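# Bend a rod into a standing arch in two sockets

## Task

Shape the rod into an arch that stands upright, with its two ends seated one in each of the board's two sockets; the arch must stay that way once the robot lets go.

## Robot and tools

ROBOT. Two six-joint arms, left_arm and right_arm, each ending in a two-finger parallel gripper. In the scene frame the left_arm base is at about (-0.048, +0.356, +0.050) m and the right_arm base at about (+0.010, -0.348, +0.035) m, both turned only slightly about z. Scene frame: origin at table-top height halfway between the nominal bases, +x pointing out over the table, +z up, left_arm on the +y side (image left/right does not follow the arm names). A camera stand sits behind the arms.

FRAMES. Every hand pose, velocity, target and wrist-camera pose an arm reports is in that arm's own base frame; the table and fixed cameras use the scene frame. end_effector_position (metres) is the point between the finger pads, roughly 1 cm behind the tips; orientation is end_effector_quat_wxyz. The fingers point along the gripper's +z and close along its y. Reported poses can be a few cm off, more at long reach.

THE 14-NUMBER ROW. Both motion tools use rows of 14 numbers, each in [-1, 1], always for both arms: left_arm dx, dy, dz, rx, ry, rz, opening, then right_arm dx, dy, dz, rx, ry, rz, opening. The first six per arm are offsets, not poses: they are measured from that arm's Hand target at the start of the action or move, along that arm's base axes. Scale: 1.0 = 0.6 m of travel or 180 degrees of turn. rx, ry, rz form one rotation vector, turning about the Hand target's position. A translation longer than 1.0 is shortened along its line. Opening is absolute: +1 fully open (0.094 m), -1 closed. Six zeros re-request the current Hand target; the opening number is always a live command, so repeat the present opening to keep a grip unchanged.

execute_actions(actions, cameras). actions is a list of actions; each action is a list of up to 15 rows, one row per 1/30 s step, 0.5 s per action; a short action holds its final row. All rows of one action count from that action's start pose, but successive actions build on each other, so repeating an offset moves further. An empty list returns the state, the scene number and all camera images. cameras: a list of names (cam_high, cam_low, cam_left_wrist, cam_right_wrist) or ["all"]; with non-empty actions none are shown unless asked. An unknown name voids the call.

move(target, speed, blend, opening_speed, grip_force, blocking, cameras). target is one row or a list of up to 15 rows; every row is an offset from the same starting Hand targets, not from the previous row. Grippers travel in straight lines, finishing together, in 0.5 to 10 s. speed: m/s, 0.002 to 2.9, default 0.25 (turning up to twice that in rad/s), one value or one per target. blend: corner rounding in m per target; 0 means stop at each. opening_speed: rate of the opening command per second on the -1 to +1 scale, at least 0.2; use it to close gently. grip_force: newtons per pad, 10 to 50, one value or one per arm; it persists, and lower values close slowly. blocking=false returns after about 0.5 s while the move continues. Paths do not avoid obstacles or the other arm; faster means bigger lag and harder contact. Do not route a path near an arm's own base. The result adds a move: line with the outcome (done, off_target, moving, held, fault) and limits (paced = pose clipped, held = steps withheld). done means resting within 10 mm and 2 degrees of target; it says nothing about contact.

wait(seconds 0 to 10) lets time pass with commands held. stop brakes a running move. zoom_image(camera, region [x0, y0, x1, y1] in pixels, top-left origin, at most 504 by 504) enlarges part of that camera's latest image; images are 672x504. read_manual(section "licences") only returns licence text. finished_scene(scene, integer 1 to 3) ends the scene permanently; call it only when the arch stands in both sockets without help.

RESULTS. Hand target is the last commanded pose after clipping; the gripper often rests short of it, and the shortfall can be sent as an extra offset. Orientation commands are clipped to 40 degrees from the measured orientation each step. Joint positions end with the finger opening in metres; grip_measured gives the opening on the command scale (reads up to about 2.5 mm wide when empty, narrower than a squeezed part). grip_effort_nm is gripper motor effort, negative closing. Joint torques include arm weight; joints 1 to 3 wrap at ±28 N m. Tool commands lists present commands. Action results also list positions at some steps. MOTOR HOT warns of heating; an OVER-TEMPERATURE FAULT folds that arm away for the rest of the scene.

AVOID. Dropping the rod, or letting it or anything leave the table. Releasing a part while it still moves. Fast impacts and hard pushes into the board, table or rod; end a push by commanding back past the gripper. Any contact or squeeze between the two arms or grippers. Strain on a wrist camera cable. Long stretched-out holding or pushing toward unreachable poses, which heats motors. Small moves may go astray, so check pose and tilt after each move. Loose objects can occasionally be nudged by outside pushes.

Each tool is called by a JSON object that holds its "fn" and its "kwargs", one argument or row to a line.

## Session

{"fn": "execute_actions", "kwargs": {
  "actions": []
}}

Scene clock: 0.00 s.
left_arm: end_effector_position=(+0.3928, -0.0037, +0.0979) grip_measured=+1.000 grip_effort_nm=n/a end_effector_quat_wxyz=(+0.591, +0.012, +0.805, +0.048) | right_arm: end_effector_position=(+0.3938, -0.0013, +0.0810) grip_measured=+1.000 grip_effort_nm=n/a end_effector_quat_wxyz=(+0.555, +0.005, +0.831, +0.015)
Joint positions: left_arm=[-0.064 1.536 0.343 0.888 -0.125 0.058 0.094] | right_arm=[-0.019 1.544 0.379 0.772 -0.036 0.018 0.094]
Joint velocities: within noise
Joint torques (N m): no reading
Heat: left arm: 33 °C; right arm: 31 °C.
Hand target: left_arm +0.3964, -0.0039, +0.1072; +0.602, +0.011, +0.797, +0.048 | right_arm +0.3957, -0.0014, +0.0851; +0.560, +0.005, +0.829, +0.015
Tool commands: left_gripper/opening=+1.0 right_gripper/opening=+1.0

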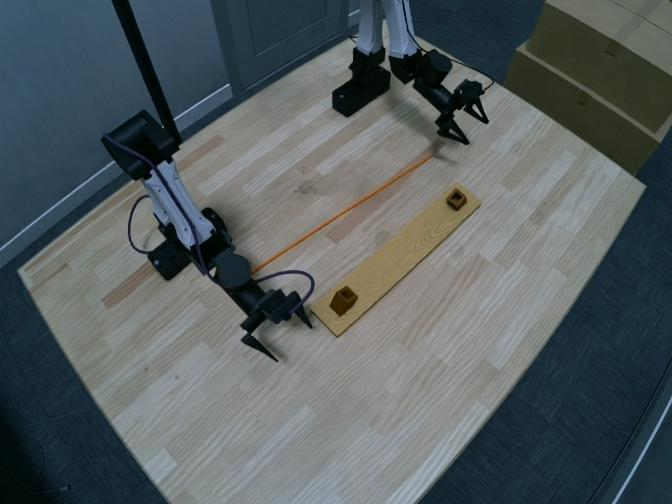

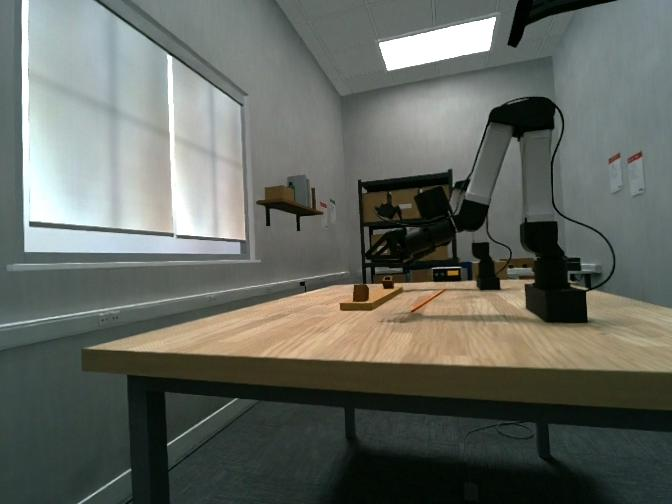

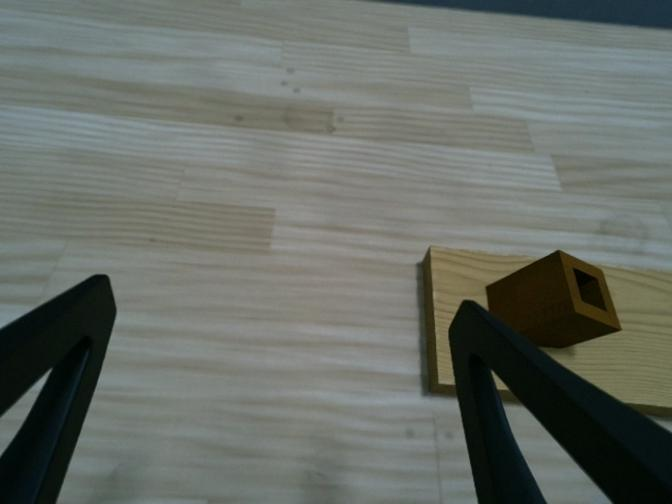

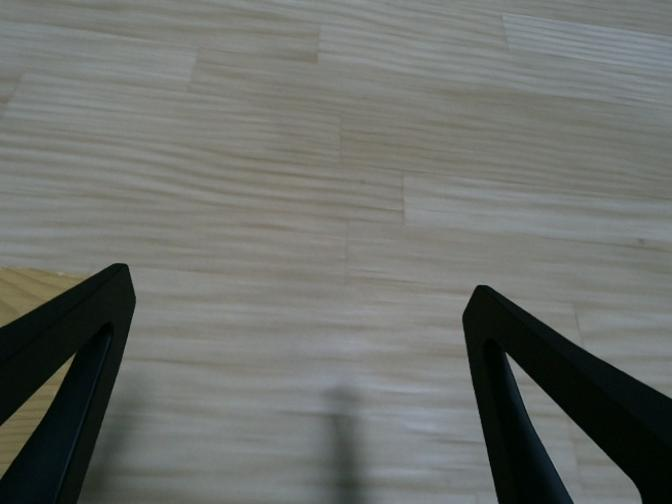

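{"fn": "zoom_image", "kwargs": {
  "camera": "cam_high",
  "region": [220, 130, 500, 350]
}}

{"fn": "zoom_image", "kwargs": {
  "camera": "cam_low",
  "region": [320, 250, 480, 350]
}}

{"fn": "zoom_image", "kwargs": {
  "camera": "cam_left_wrist",
  "region": [400, 220, 672, 424]
}}

Scaled by 1.800 from the camera's 672x504 image, which has a finer 960x720 frame.

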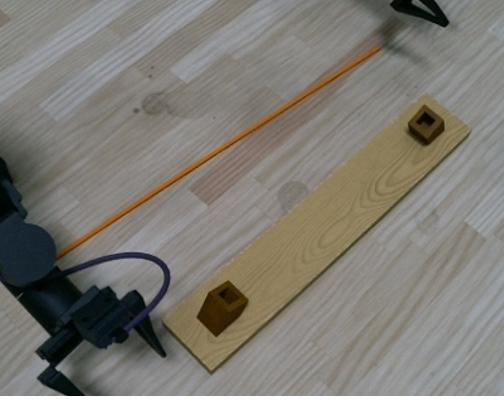

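Scaled by 3.150 from the camera's 672x504 image, which has a finer 960x720 frame.

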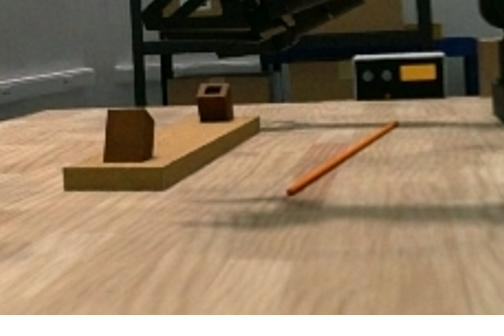

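Scaled by 1.853 from the camera's 672x504 image, which has a finer 960x720 frame.

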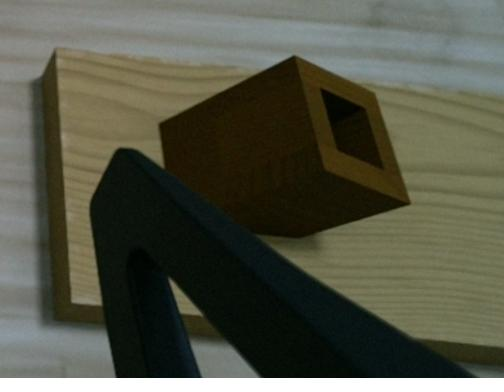

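{"fn": "move", "kwargs": {
  "target": [-0.1, 0, 0.25, 0, 0.18, 0, 1, -0.1, 0, 0.25, 0, 0.15, 0, 1],
  "cameras": ["all"]
}}

Scene clock: 82.70 s.
left_arm: end_effector_position=(+0.3319, +0.0000, +0.2436) grip_measured=+1.000 grip_effort_nm=0.00 end_effector_quat_wxyz=(+0.341, +0.026, +0.938, +0.053) | right_arm: end_effector_position=(+0.3336, -0.0002, +0.2299) grip_measured=+1.000 grip_effort_nm=-0.02 end_effector_quat_wxyz=(+0.351, +0.011, +0.936, +0.017)
Joint positions: left_arm=[-0.064 1.228 1.273 -0.921 -0.123 0.036 0.094] | right_arm=[-0.019 1.202 1.189 -0.841 -0.036 0.018 0.094]
Joint torques (N m): left_arm=[-0.46 -3.93 11.48 1.92 0.09 -0.01] | right_arm=[-0.32 -3.3 10.14 1.46 0.04 -0.16]
Heat: left arm: 38 °C; right arm: 35 °C.
Hand target: left_arm +0.3364, -0.0039, +0.2571; +0.356, +0.024, +0.933, +0.043 | right_arm +0.3357, -0.0013, +0.2351; +0.351, +0.009, +0.936, +0.013
Off the commanded pose: left_arm 0.015 m, 2 deg | right_arm 0.006 m, 1 deg.
move: off_target (left_arm)

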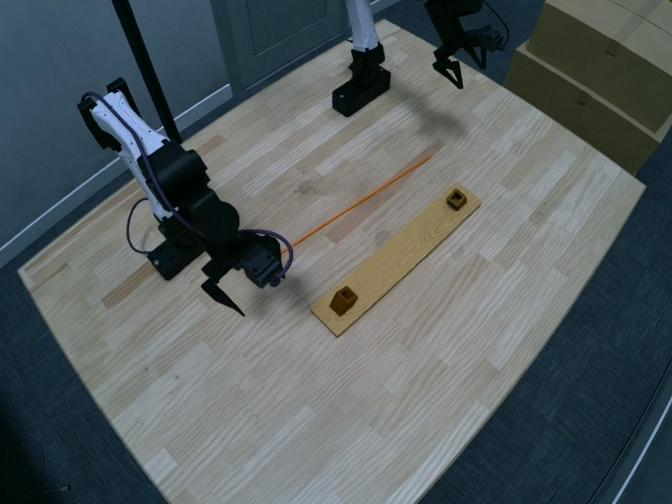

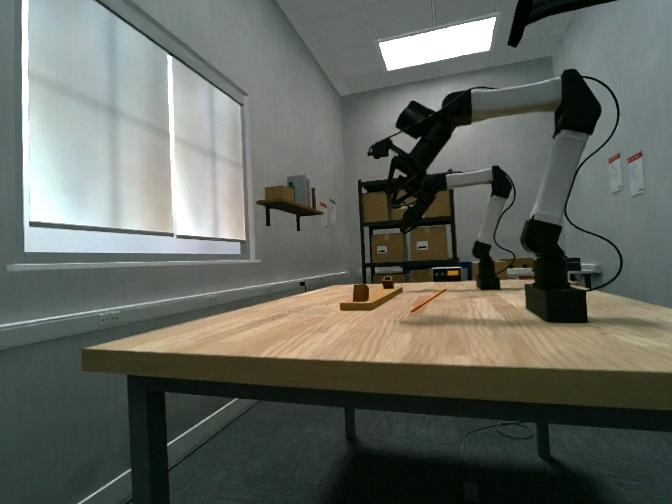

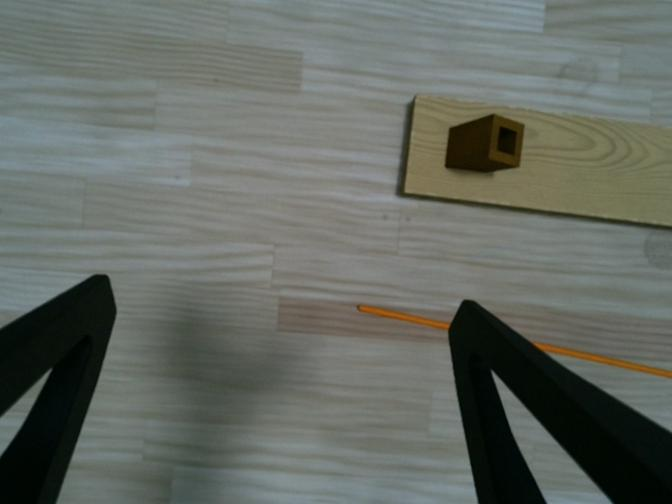

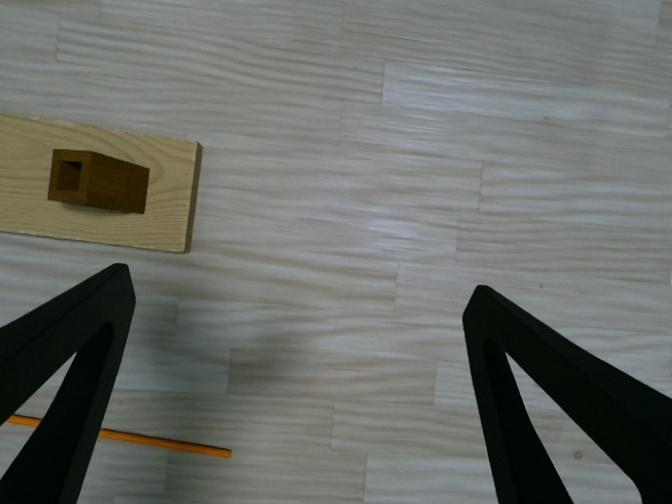

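{"fn": "zoom_image", "kwargs": {
  "camera": "cam_left_wrist",
  "region": [400, 80, 560, 200]
}}

{"fn": "zoom_image", "kwargs": {
  "camera": "cam_right_wrist",
  "region": [40, 130, 200, 250]
}}

{"fn": "zoom_image", "kwargs": {
  "camera": "cam_low",
  "region": [330, 260, 450, 320]
}}

Scaled by 3.150 from the camera's 672x504 image, which has a finer 960x720 frame.

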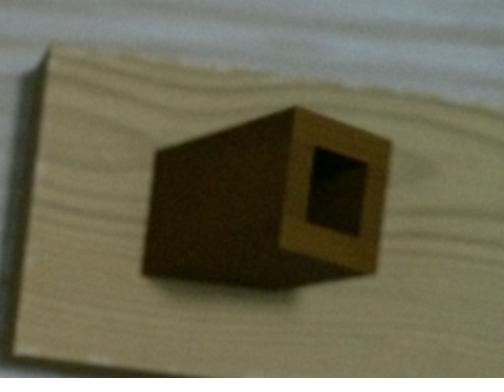

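Scaled by 3.150 from the camera's 672x504 image, which has a finer 960x720 frame.

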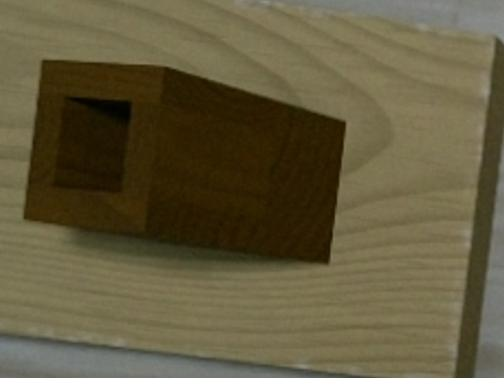

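Scaled by 4.200 from the camera's 672x504 image, which has a finer 960x720 frame.

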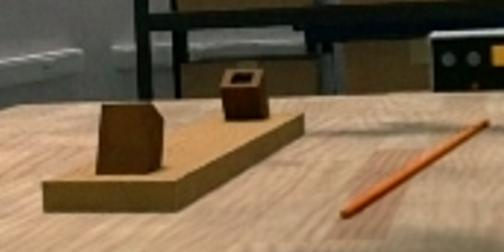

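{"fn": "move", "kwargs": {
  "target": [-0.078, -0.208, -0.312, 0.172, 0.195, -0.494, 1, -0.248, 0.225, -0.25, -0.1725, 0.1804, 0.4464, 1],
  "cameras": ["all"]
}}

Scene clock: 234.33 s.
left_arm: end_effector_position=(+0.2810, -0.1261, +0.0623) grip_measured=+1.000 grip_effort_nm=0.00 end_effector_quat_wxyz=(-0.007, +0.741, +0.672, -0.011) | right_arm: end_effector_position=(+0.1959, +0.1386, +0.0920) grip_measured=+1.000 grip_effort_nm=-0.02 end_effector_quat_wxyz=(+0.026, -0.654, +0.756, -0.001)
Joint positions: left_arm=[-0.414 1.758 1.267 -1.102 0.015 1.255 0.094] | right_arm=[0.613 1.408 1.031 -1.142 -0.003 -0.814 0.094]
Joint torques (N m): left_arm=[-0.69 -7.83 10.15 0.23 -0.1 0.15] | right_arm=[0.34 -4.08 5.72 0.08 -0.02 -0.28]
Heat: left arm: 51 °C; right arm: 38 °C.
Hand target: left_arm +0.2895, -0.1287, +0.0699; +0.000, +0.746, +0.666, +0.000 | right_arm +0.1869, +0.1337, +0.0851; +0.000, -0.664, +0.748, +0.000
Off the commanded pose: left_arm 0.012 m, 2 deg | right_arm 0.012 m, 3 deg.
move: off_target (left_arm, right_arm)

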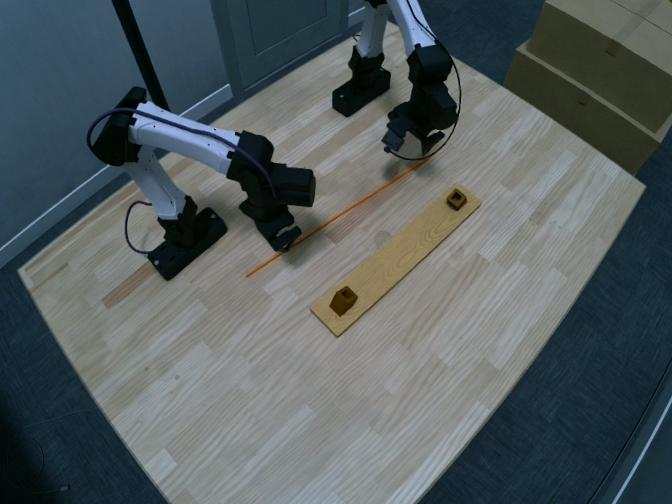

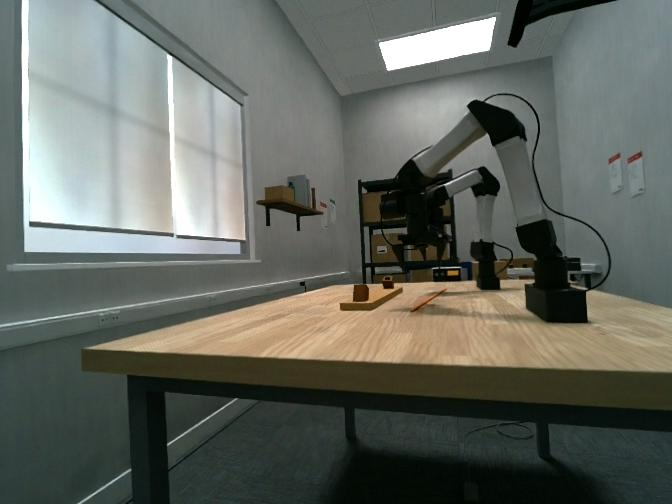

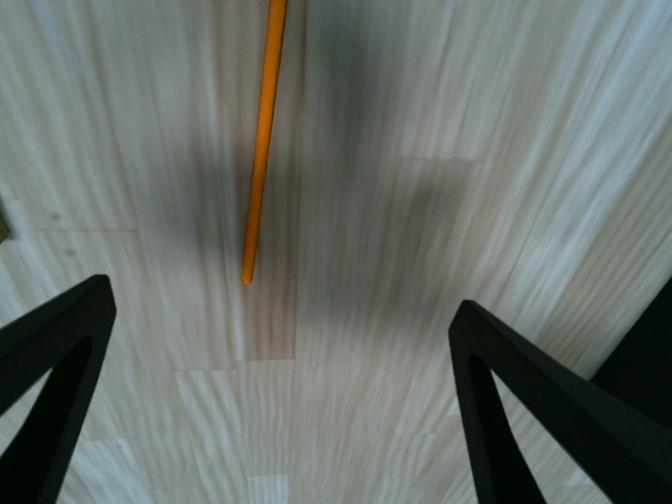

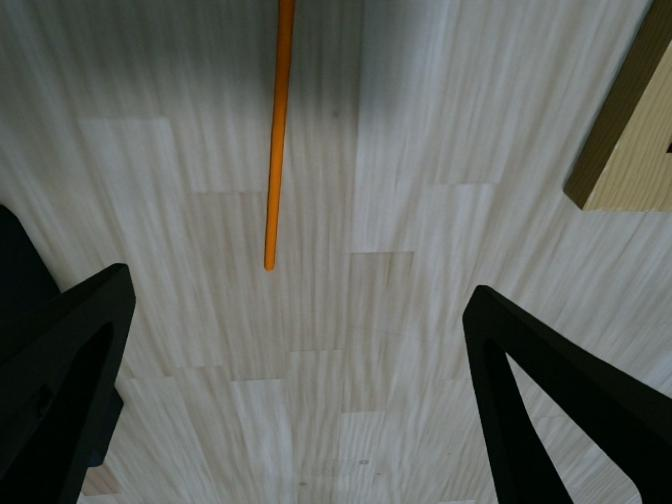

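{"fn": "move", "kwargs": {
  "target": [0.028, -0.003, -0.12, 0, 0, -0.02, 1, -0.013, 0.005, -0.145, -0.01, 0.013, 0, 1],
  "speed": 0.15,
  "cameras": ["cam_left_wrist","cam_right_wrist","cam_low"]
}}

Scene clock: 289.47 s.
left_arm: end_effector_position=(+0.3043, -0.1347, +0.0001) grip_measured=+1.000 grip_effort_nm=0.00 end_effector_quat_wxyz=(+0.002, +0.766, +0.643, -0.007) | right_arm: end_effector_position=(+0.1815, +0.1372, +0.0037) grip_measured=+1.000 grip_effort_nm=-0.02 end_effector_quat_wxyz=(-0.019, -0.663, +0.748, +0.003)
Joint positions: left_arm=[-0.41 1.913 1.204 -0.864 0.014 1.334 0.094] | right_arm=[0.645 1.565 0.802 -0.846 -0.003 -0.805 0.094]
Joint torques (N m): left_arm=[0.39 -9.1 5.39 0.51 -0.08 0.16] | right_arm=[0.36 -4.56 5.14 0.32 -0.02 -0.02]
Heat: left arm: 52 °C; right arm: 34 °C.
Hand target: left_arm +0.3063, -0.1305, -0.0021; +0.000, +0.767, +0.642, +0.000 | right_arm +0.1791, +0.1367, -0.0019; -0.026, -0.664, +0.747, +0.002
Off the commanded pose: left_arm 0.005 m, 1 deg | right_arm 0.006 m, 1 deg.
move: done
Images, in order (width x height): cam_low 672x504, cam_left_wrist 672x504, cam_right_wrist 672x504.

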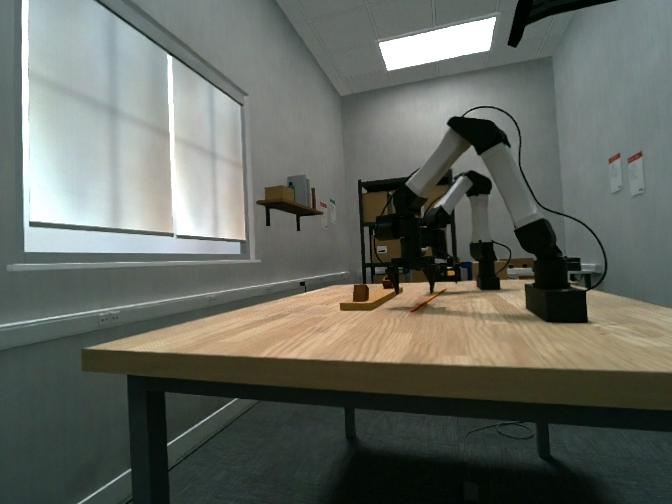

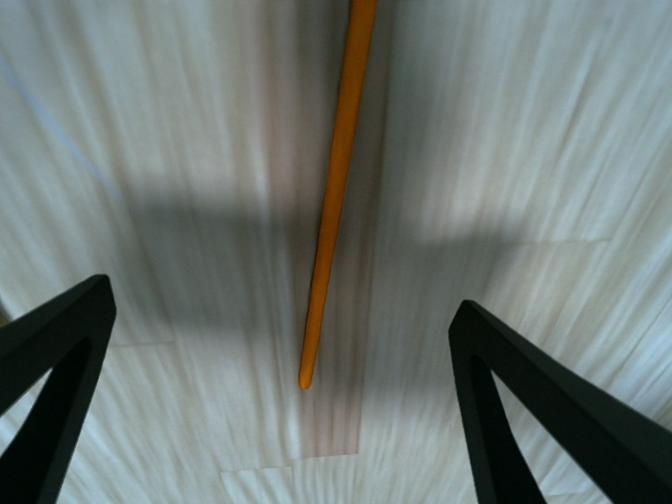

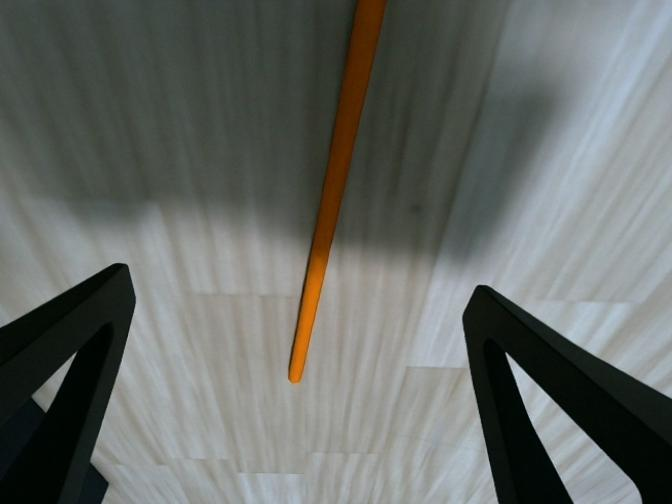

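{"fn": "move", "kwargs": {
  "target": [-0.0133, 0.019, -0.062, 0, 0, 0.008, 0.4, 0.0083, -0.0017, -0.043, 0.004, -0.006, 0, 0.4],
  "speed": 0.08,
  "cameras": ["cam_left_wrist","cam_right_wrist","cam_low"]
}}

{"fn": "zoom_image", "kwargs": {
  "camera": "cam_low",
  "region": [350, 240, 480, 320]
}}

Scene clock: 319.63 s.
left_arm: end_effector_position=(+0.2980, -0.1239, -0.0356) grip_measured=+0.402 grip_effort_nm=-0.08 end_effector_quat_wxyz=(+0.004, +0.758, +0.652, -0.005) | right_arm: end_effector_position=(+0.1810, +0.1367, -0.0206) grip_measured=+0.402 grip_effort_nm=-0.12 end_effector_quat_wxyz=(-0.018, -0.663, +0.748, +0.003)
Joint positions: left_arm=[-0.387 1.947 1.086 -0.707 0.013 1.335 0.066] | right_arm=[0.645 1.619 0.742 -0.729 -0.003 -0.805 0.066]
Joint torques (N m): left_arm=[0.31 -8.72 4.75 0.52 -0.08 0.15] | right_arm=[-0.87 -4.45 4.51 0.59 0 -0.19]
Heat: left arm: 47 °C; right arm: 33 °C.
Hand target: left_arm +0.2984, -0.1191, -0.0392; +0.000, +0.759, +0.652, +0.000 | right_arm +0.1840, +0.1356, -0.0278; -0.015, -0.664, +0.748, +0.000
Off the commanded pose: left_arm 0.006 m, 1 deg | right_arm 0.008 m, 0 deg.
move: done
Images, in order (width x height): cam_low 672x504, cam_left_wrist 672x504, cam_right_wrist 672x504.

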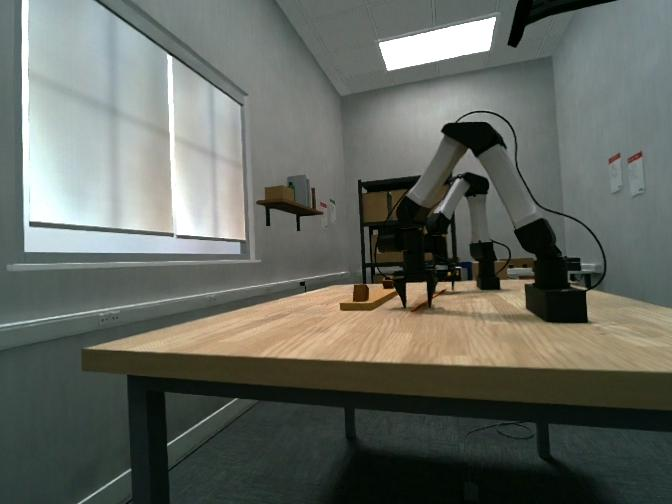

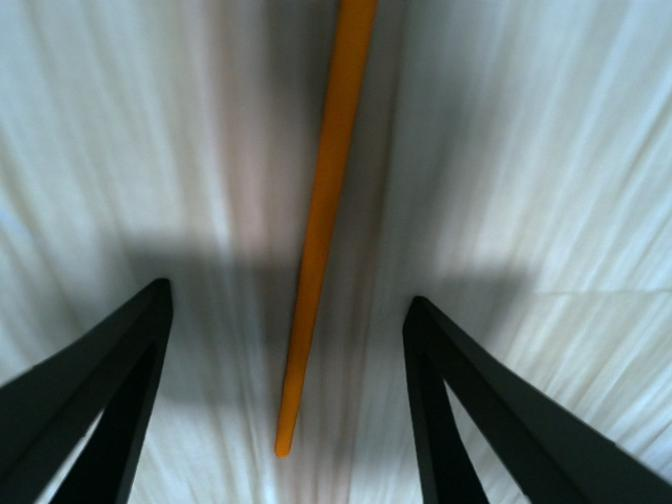

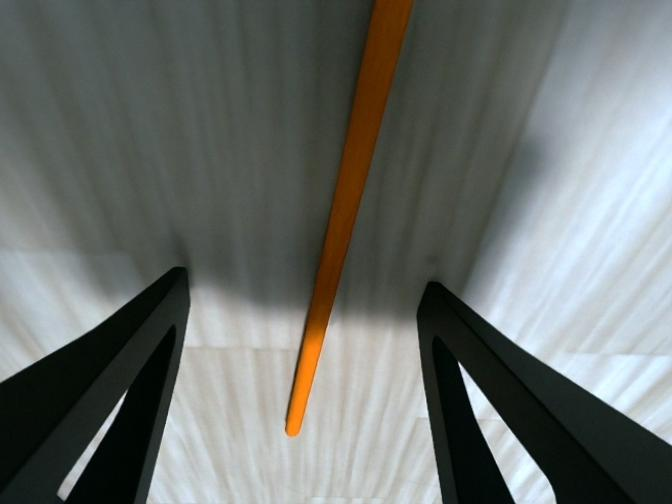

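Scaled by 3.877 from the camera's 672x504 image, which has a finer 960x720 frame.

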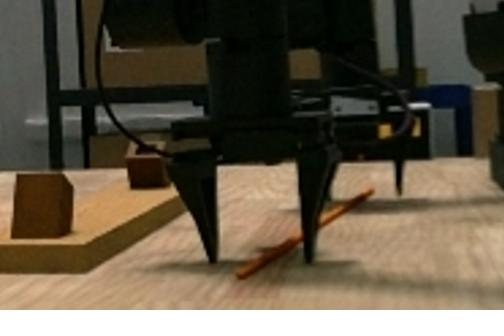

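{"fn": "move", "kwargs": {
  "target": [0, 0, -0.009, 0, 0, 0, 0.4, 0, 0, -0.009, 0, 0, 0, 0.4],
  "speed": 0.03,
  "cameras": ["cam_low"]
}}

{"fn": "zoom_image", "kwargs": {
  "camera": "cam_low",
  "region": [390, 260, 470, 320]
}}

Scene clock: 331.07 s.
left_arm: end_effector_position=(+0.2997, -0.1246, -0.0370) grip_measured=+0.402 grip_effort_nm=-0.08 end_effector_quat_wxyz=(+0.007, +0.758, +0.652, -0.004) | right_arm: end_effector_position=(+0.1814, +0.1366, -0.0210) grip_measured=+0.402 grip_effort_nm=-0.11 end_effector_quat_wxyz=(-0.016, -0.663, +0.748, +0.002)
Joint positions: left_arm=[-0.387 1.95 1.084 -0.695 0.013 1.335 0.066] | right_arm=[0.645 1.619 0.74 -0.725 -0.001 -0.805 0.066]
Joint torques (N m): left_arm=[0.38 -7.72 4.03 0.67 -0.11 0.16] | right_arm=[-0.85 -3.28 3.78 0.8 -0.01 -0.19]
Heat: left arm: 46 °C; right arm: 33 °C.
Hand target: left_arm +0.2983, -0.1191, -0.0447; +0.000, +0.759, +0.652, +0.000 | right_arm +0.1841, +0.1356, -0.0332; -0.015, -0.664, +0.748, +0.000
Off the commanded pose: left_arm 0.009 m, 1 deg | right_arm 0.012 m, 0 deg.
move: off_target (right_arm)
Images, in order (width x height): cam_low 672x504.

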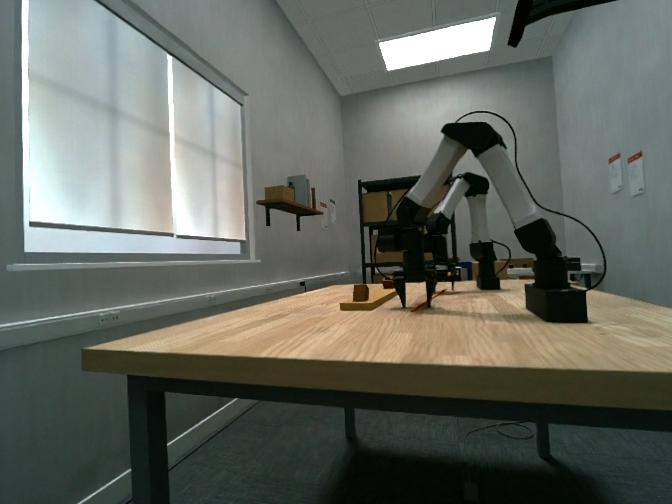

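Scaled by 6.300 from the camera's 672x504 image, which has a finer 960x720 frame.

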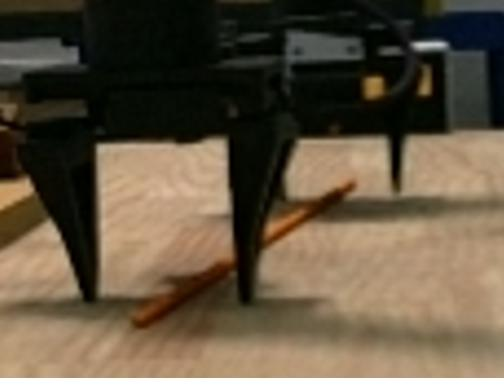

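{"fn": "move", "kwargs": {
  "target": [0, 0, 0.008, 0, 0, 0, -1, 0, 0, 0.009, 0, 0, 0, -1],
  "speed": 0.03,
  "opening_speed": 0.6,
  "cameras": ["cam_low","cam_left_wrist","cam_right_wrist"]
}}

Scene clock: 343.87 s.
left_arm: end_effector_position=(+0.2999, -0.1246, -0.0370) grip_measured=-0.883 grip_effort_nm=-1.00 end_effector_quat_wxyz=(+0.008, +0.758, +0.652, -0.003) | right_arm: end_effector_position=(+0.1867, +0.1387, -0.0211) grip_measured=-0.879 grip_effort_nm=-1.03 end_effector_quat_wxyz=(-0.006, -0.662, +0.749, -0.002)
Joint positions: left_arm=[-0.387 1.95 1.084 -0.694 0.013 1.335 0.005] | right_arm=[0.643 1.619 0.74 -0.703 0.005 -0.805 0.006]
Joint torques (N m): left_arm=[0.38 -8.64 4.86 0.42 -0.09 0.16] | right_arm=[-0.73 -4.45 4.7 0.35 -0.08 -0.19]
Heat: left arm: 44 °C; right arm: 32 °C.
Hand target: left_arm +0.2983, -0.1191, -0.0399; +0.000, +0.759, +0.652, +0.000 | right_arm +0.1840, +0.1355, -0.0278; -0.015, -0.664, +0.748, +0.000
Off the commanded pose: left_arm 0.006 m, 1 deg | right_arm 0.008 m, 1 deg.
move: done
Images, in order (width x height): cam_low 672x504, cam_left_wrist 672x504, cam_right_wrist 672x504.

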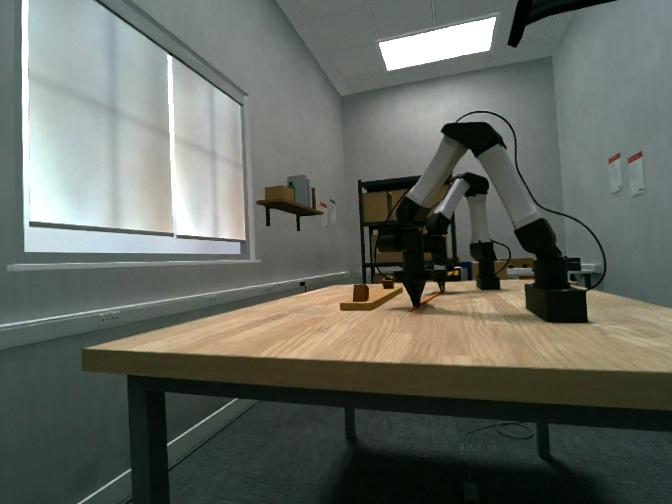

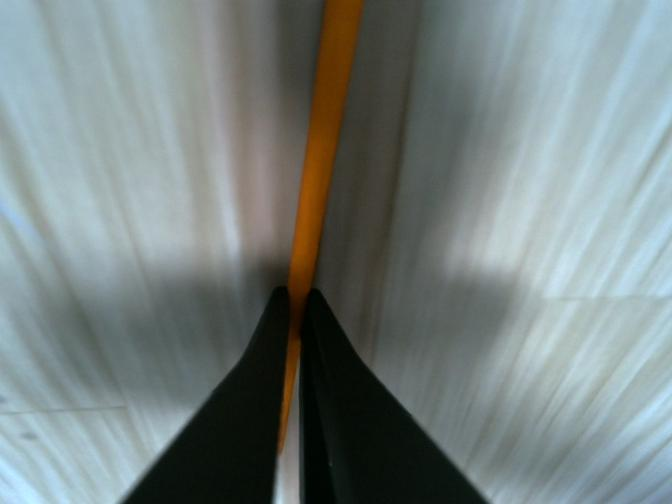

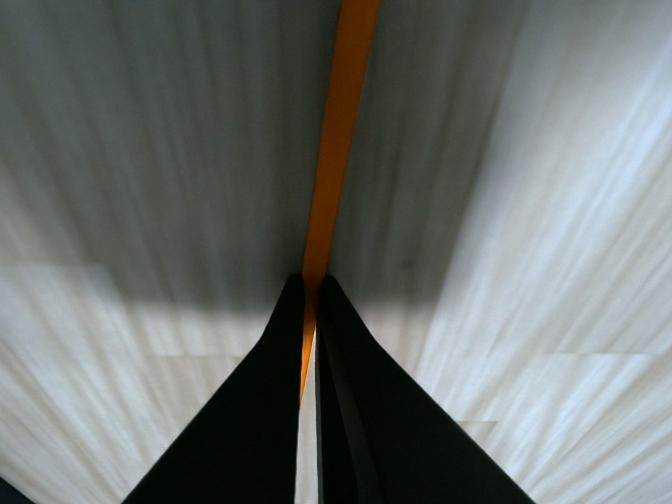

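{"fn": "move", "kwargs": {
  "target": [
    [0, 0, 0.3, 0, 0, 0, -1, 0, 0, 0.3, 0, 0, 0, -1],
    [0.253, 0.008, 0.333, 0, 0, 0.0417, -1, 0.35, 0, 0.333, 0, 0, 0.0417, -1]
  ],
  "speed": 0.12,
  "blend": 0.04,
  "cameras": ["all"]
}}

Scene clock: 408.03 s.
left_arm: end_effector_position=(+0.4450, -0.1176, +0.1542) grip_measured=-0.885 grip_effort_nm=-1.03 end_effector_quat_wxyz=(+0.052, +0.717, +0.695, +0.027) | right_arm: end_effector_position=(+0.3901, +0.1365, +0.1748) grip_measured=-0.880 grip_effort_nm=-1.05 end_effector_quat_wxyz=(-0.040, +0.704, -0.709, +0.027)
Joint positions: left_arm=[-0.256 2.3 2.425 -1.58 0.007 1.346 0.005] | right_arm=[0.343 2.087 2.163 -1.553 0.014 -1.222 0.006]
Joint torques (N m): left_arm=[0.2 -12.22 9.96 0.57 -0.02 0.04] | right_arm=[-0.69 -9.4 8.92 0.26 -0.07 -0.32]
Heat: left arm: 42 °C; right arm: 31 °C.
Hand target: left_arm +0.4501, -0.1144, +0.1600; +0.001, +0.714, +0.700, +0.000 | right_arm +0.3941, +0.1355, +0.1721; +0.015, +0.711, -0.703, +0.001
Off the commanded pose: left_arm 0.008 m, 7 deg | right_arm 0.005 m, 7 deg.
joint sent to its limit (left arm) — joint 4 (wrist pitch), lower limit. The joint targets are off in orientation, not in position.
joint sent to its limit (right arm) — joint 4 (wrist pitch), lower limit. The joint targets are off in orientation, not in position.
move: off_target (left_arm, right_arm)

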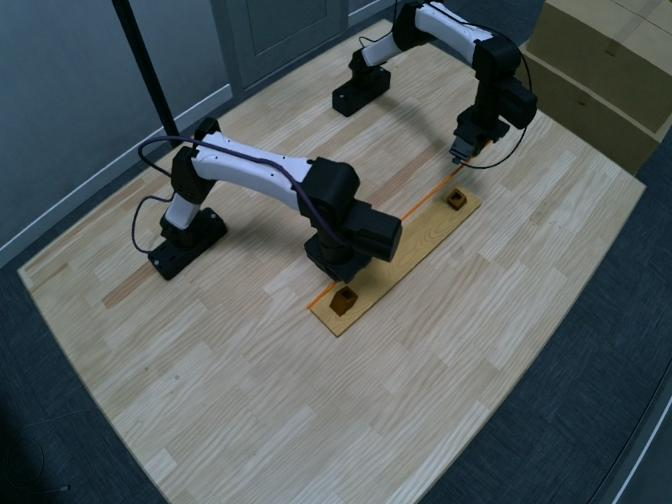

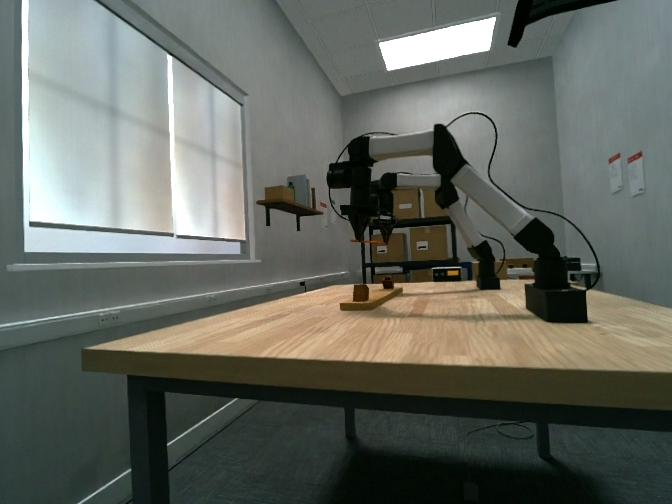

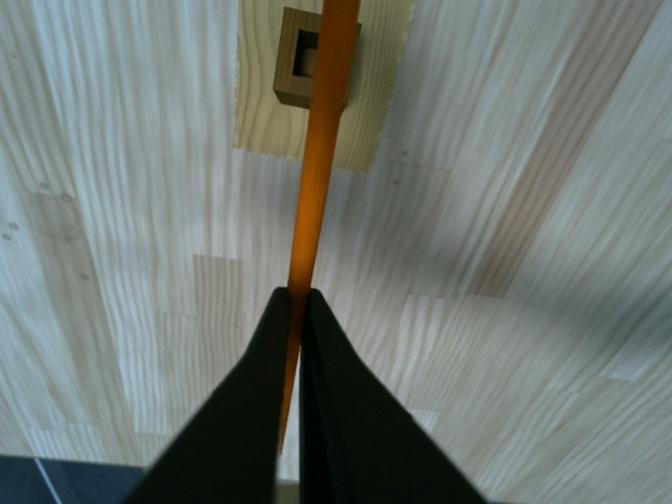

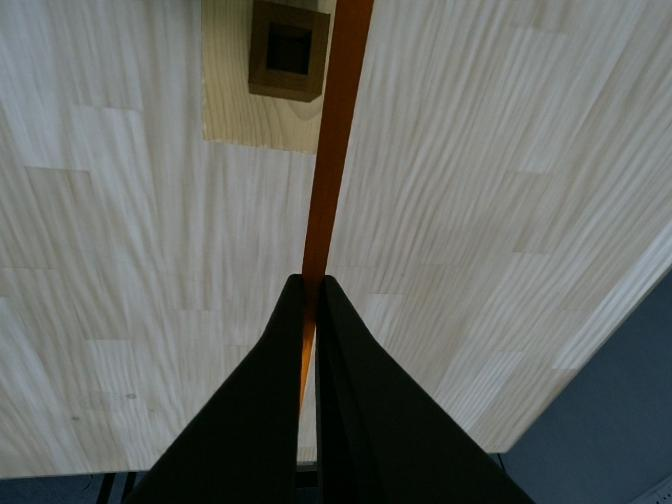

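{"fn": "move", "kwargs": {
  "target": [
    [0.028, -0.025, 0.003, -0.177, -0.065, 0.0186, -1, 0.014, 0.023, -0.021, 0.177, -0.065, -0.0186, -1],
    [0.028, -0.075, -0.013, -0.2765, -0.0623, 0.0291, -1, 0.014, 0.073, -0.038, 0.2765, -0.0623, -0.0291, -1]
  ],
  "speed": 0.1,
  "blend": 0.01,
  "cameras": ["all"]
}}

Scene clock: 478.20 s.
left_arm: end_effector_position=(+0.4751, -0.1333, +0.1214) grip_measured=-0.885 grip_effort_nm=-1.03 end_effector_quat_wxyz=(+0.322, +0.614, +0.695, -0.189) | right_arm: end_effector_position=(+0.4107, +0.1551, +0.1185) grip_measured=-0.880 grip_effort_nm=-1.05 end_effector_quat_wxyz=(+0.301, -0.609, +0.708, +0.191)
Joint positions: left_arm=[-0.043 2.143 1.829 -0.932 0.706 1.284 0.005] | right_arm=[0.117 1.904 1.485 -0.808 -0.656 -1.186 0.006]
Joint torques (N m): left_arm=[-2.06 -16.65 6.34 1.22 1.84 -0.07] | right_arm=[1.2 -15.15 6.16 1.15 -1.74 -0.14]
Heat: left arm: 54 °C; right arm: 37 °C.
Hand target: left_arm +0.4670, -0.1593, +0.1521; +0.367, +0.613, +0.663, -0.226 | right_arm +0.4024, +0.1793, +0.1493; +0.352, -0.616, +0.667, +0.228
Off the commanded pose: left_arm 0.041 m, 8 deg | right_arm 0.040 m, 9 deg.
move: off_target (left_arm, right_arm)

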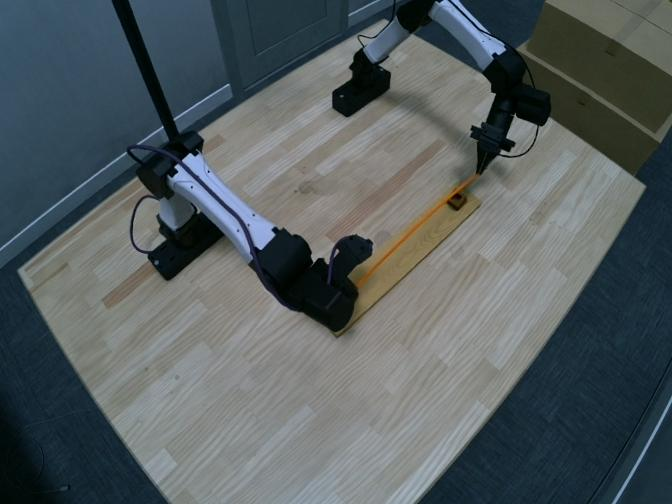

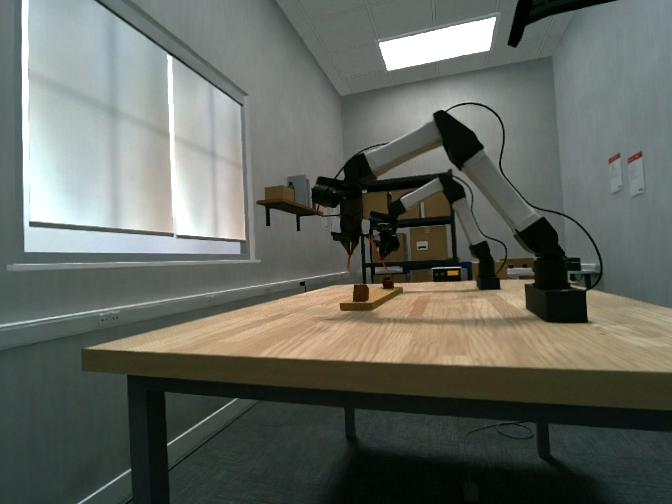

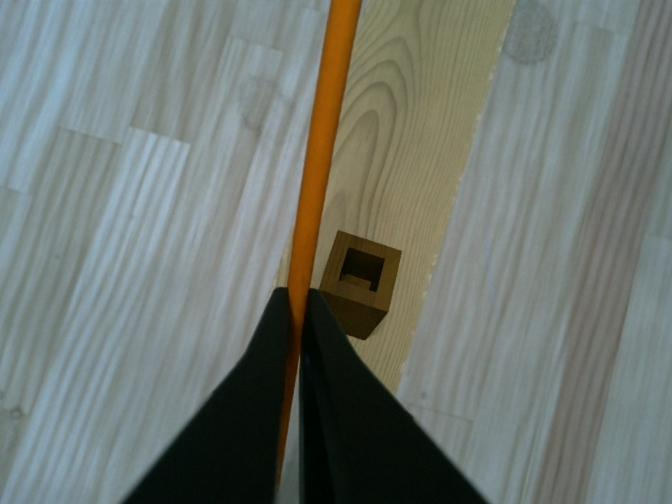

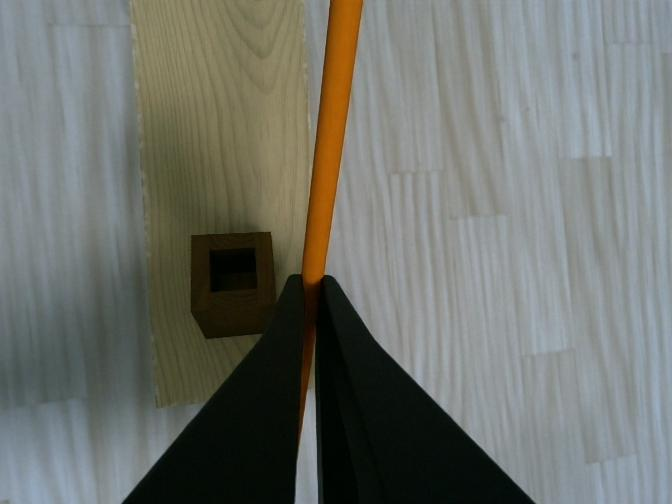

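{"fn": "move", "kwargs": {
  "target": [
    [-0.015, -0.06, 0.003, -0.03, 0, 0, -1, -0.0125, 0.0525, 0.01, 0.03, 0, 0, -1],
    [-0.03, -0.12, 0.005, -0.09, 0, 0, -1, -0.025, 0.105, 0.018, 0.09, 0, 0, -1]
  ],
  "speed": 0.06,
  "blend": 0.01,
  "cameras": ["all"]
}}

Scene clock: 503.00 s.
left_arm: end_effector_position=(+0.4764, -0.1896, +0.1289) grip_measured=-0.885 grip_effort_nm=-1.03 end_effector_quat_wxyz=(+0.437, +0.531, +0.676, -0.265) | right_arm: end_effector_position=(+0.4042, +0.2093, +0.1243) grip_measured=-0.880 grip_effort_nm=-1.05 end_effector_quat_wxyz=(+0.397, -0.532, +0.691, +0.285)
Joint positions: left_arm=[-0.11 2.036 1.471 -0.309 0.899 0.874 0.005] | right_arm=[0.184 1.835 1.213 -0.304 -0.86 -0.824 0.006]
Joint torques (N m): left_arm=[-5.53 -15.31 6.06 1.76 1.66 0.04] | right_arm=[4.03 -14.52 6.71 1.89 -1.53 -0.11]
Heat: left arm: 62 °C; right arm: 40 °C.
Hand target: left_arm +0.4489, -0.2313, +0.1552; +0.449, +0.555, +0.624, -0.317 | right_arm +0.3875, +0.2422, +0.1600; +0.435, -0.561, +0.628, +0.319
Off the commanded pose: left_arm 0.056 m, 9 deg | right_arm 0.052 m, 10 deg.
move: off_target (left_arm, right_arm)

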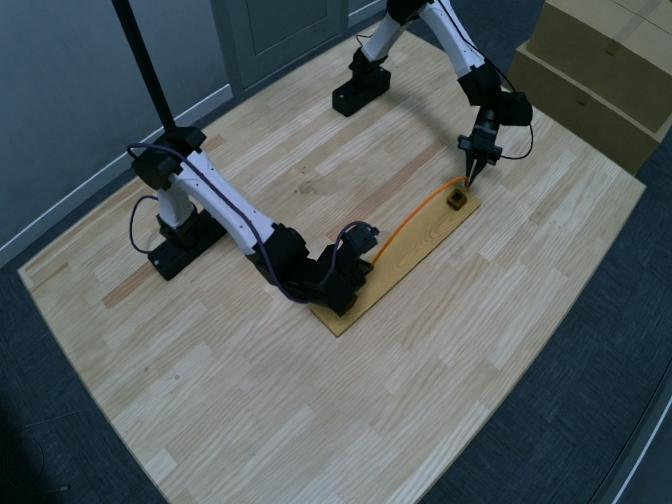

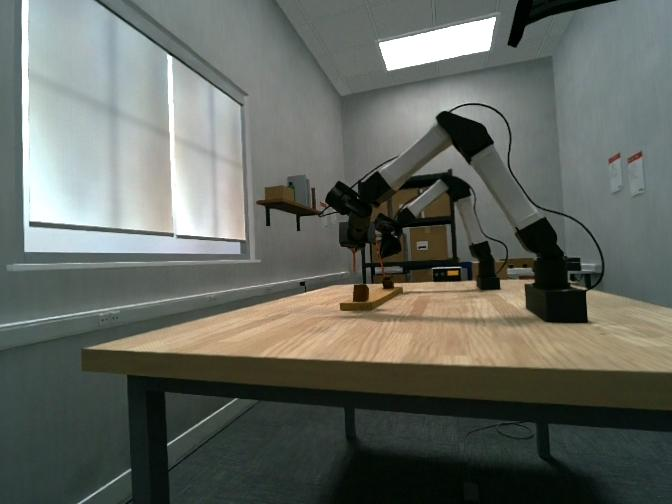

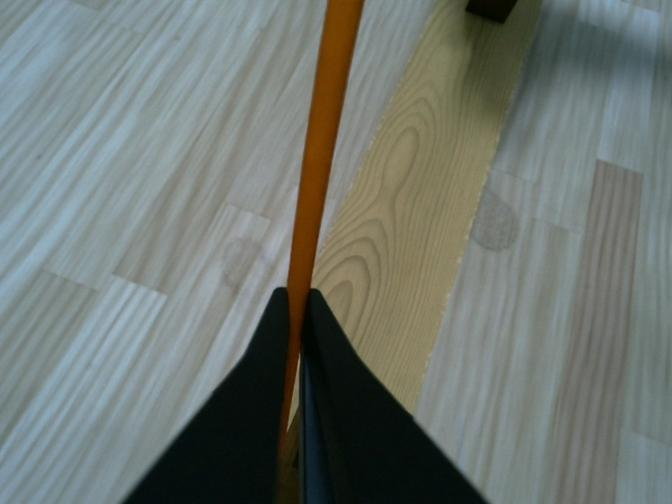

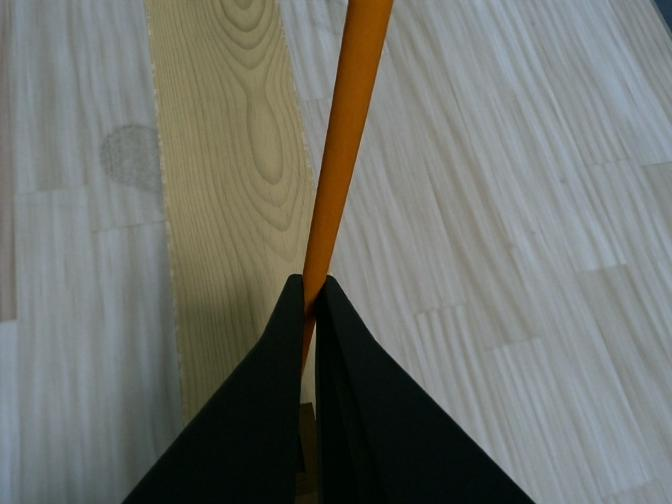

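{"fn": "zoom_image", "kwargs": {
  "camera": "cam_high",
  "region": [300, 140, 510, 340]
}}

{"fn": "zoom_image", "kwargs": {
  "camera": "cam_low",
  "region": [320, 200, 420, 320]
}}

{"fn": "zoom_image", "kwargs": {
  "camera": "cam_left_wrist",
  "region": [220, 300, 420, 504]
}}

{"fn": "zoom_image", "kwargs": {
  "camera": "cam_right_wrist",
  "region": [220, 300, 420, 504]
}}

Scaled by 2.400 from the camera's 672x504 image, which has a finer 960x720 frame.

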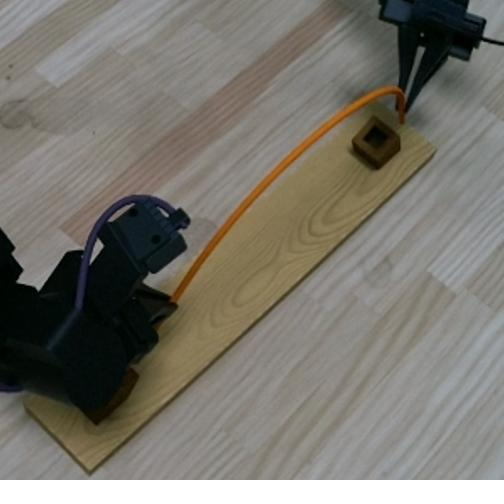

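Scaled by 4.200 from the camera's 672x504 image, which has a finer 960x720 frame.

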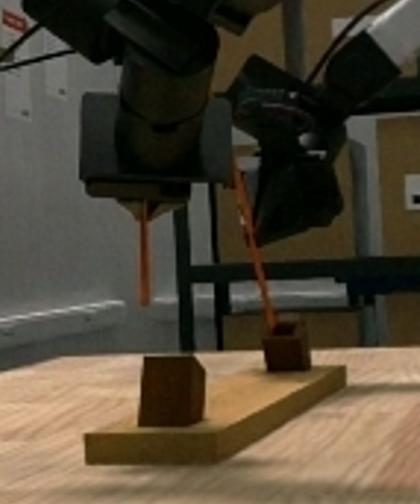

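Scaled by 2.471 from the camera's 672x504 image, which has a finer 960x720 frame.

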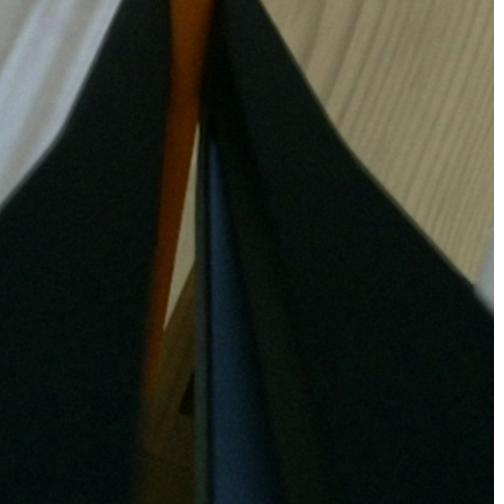

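Scaled by 2.471 from the camera's 672x504 image, which has a finer 960x720 frame.

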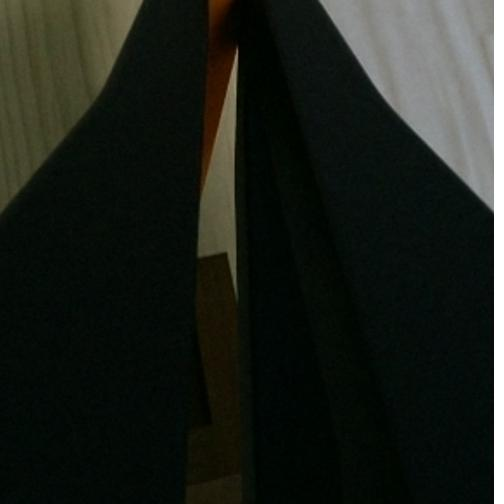

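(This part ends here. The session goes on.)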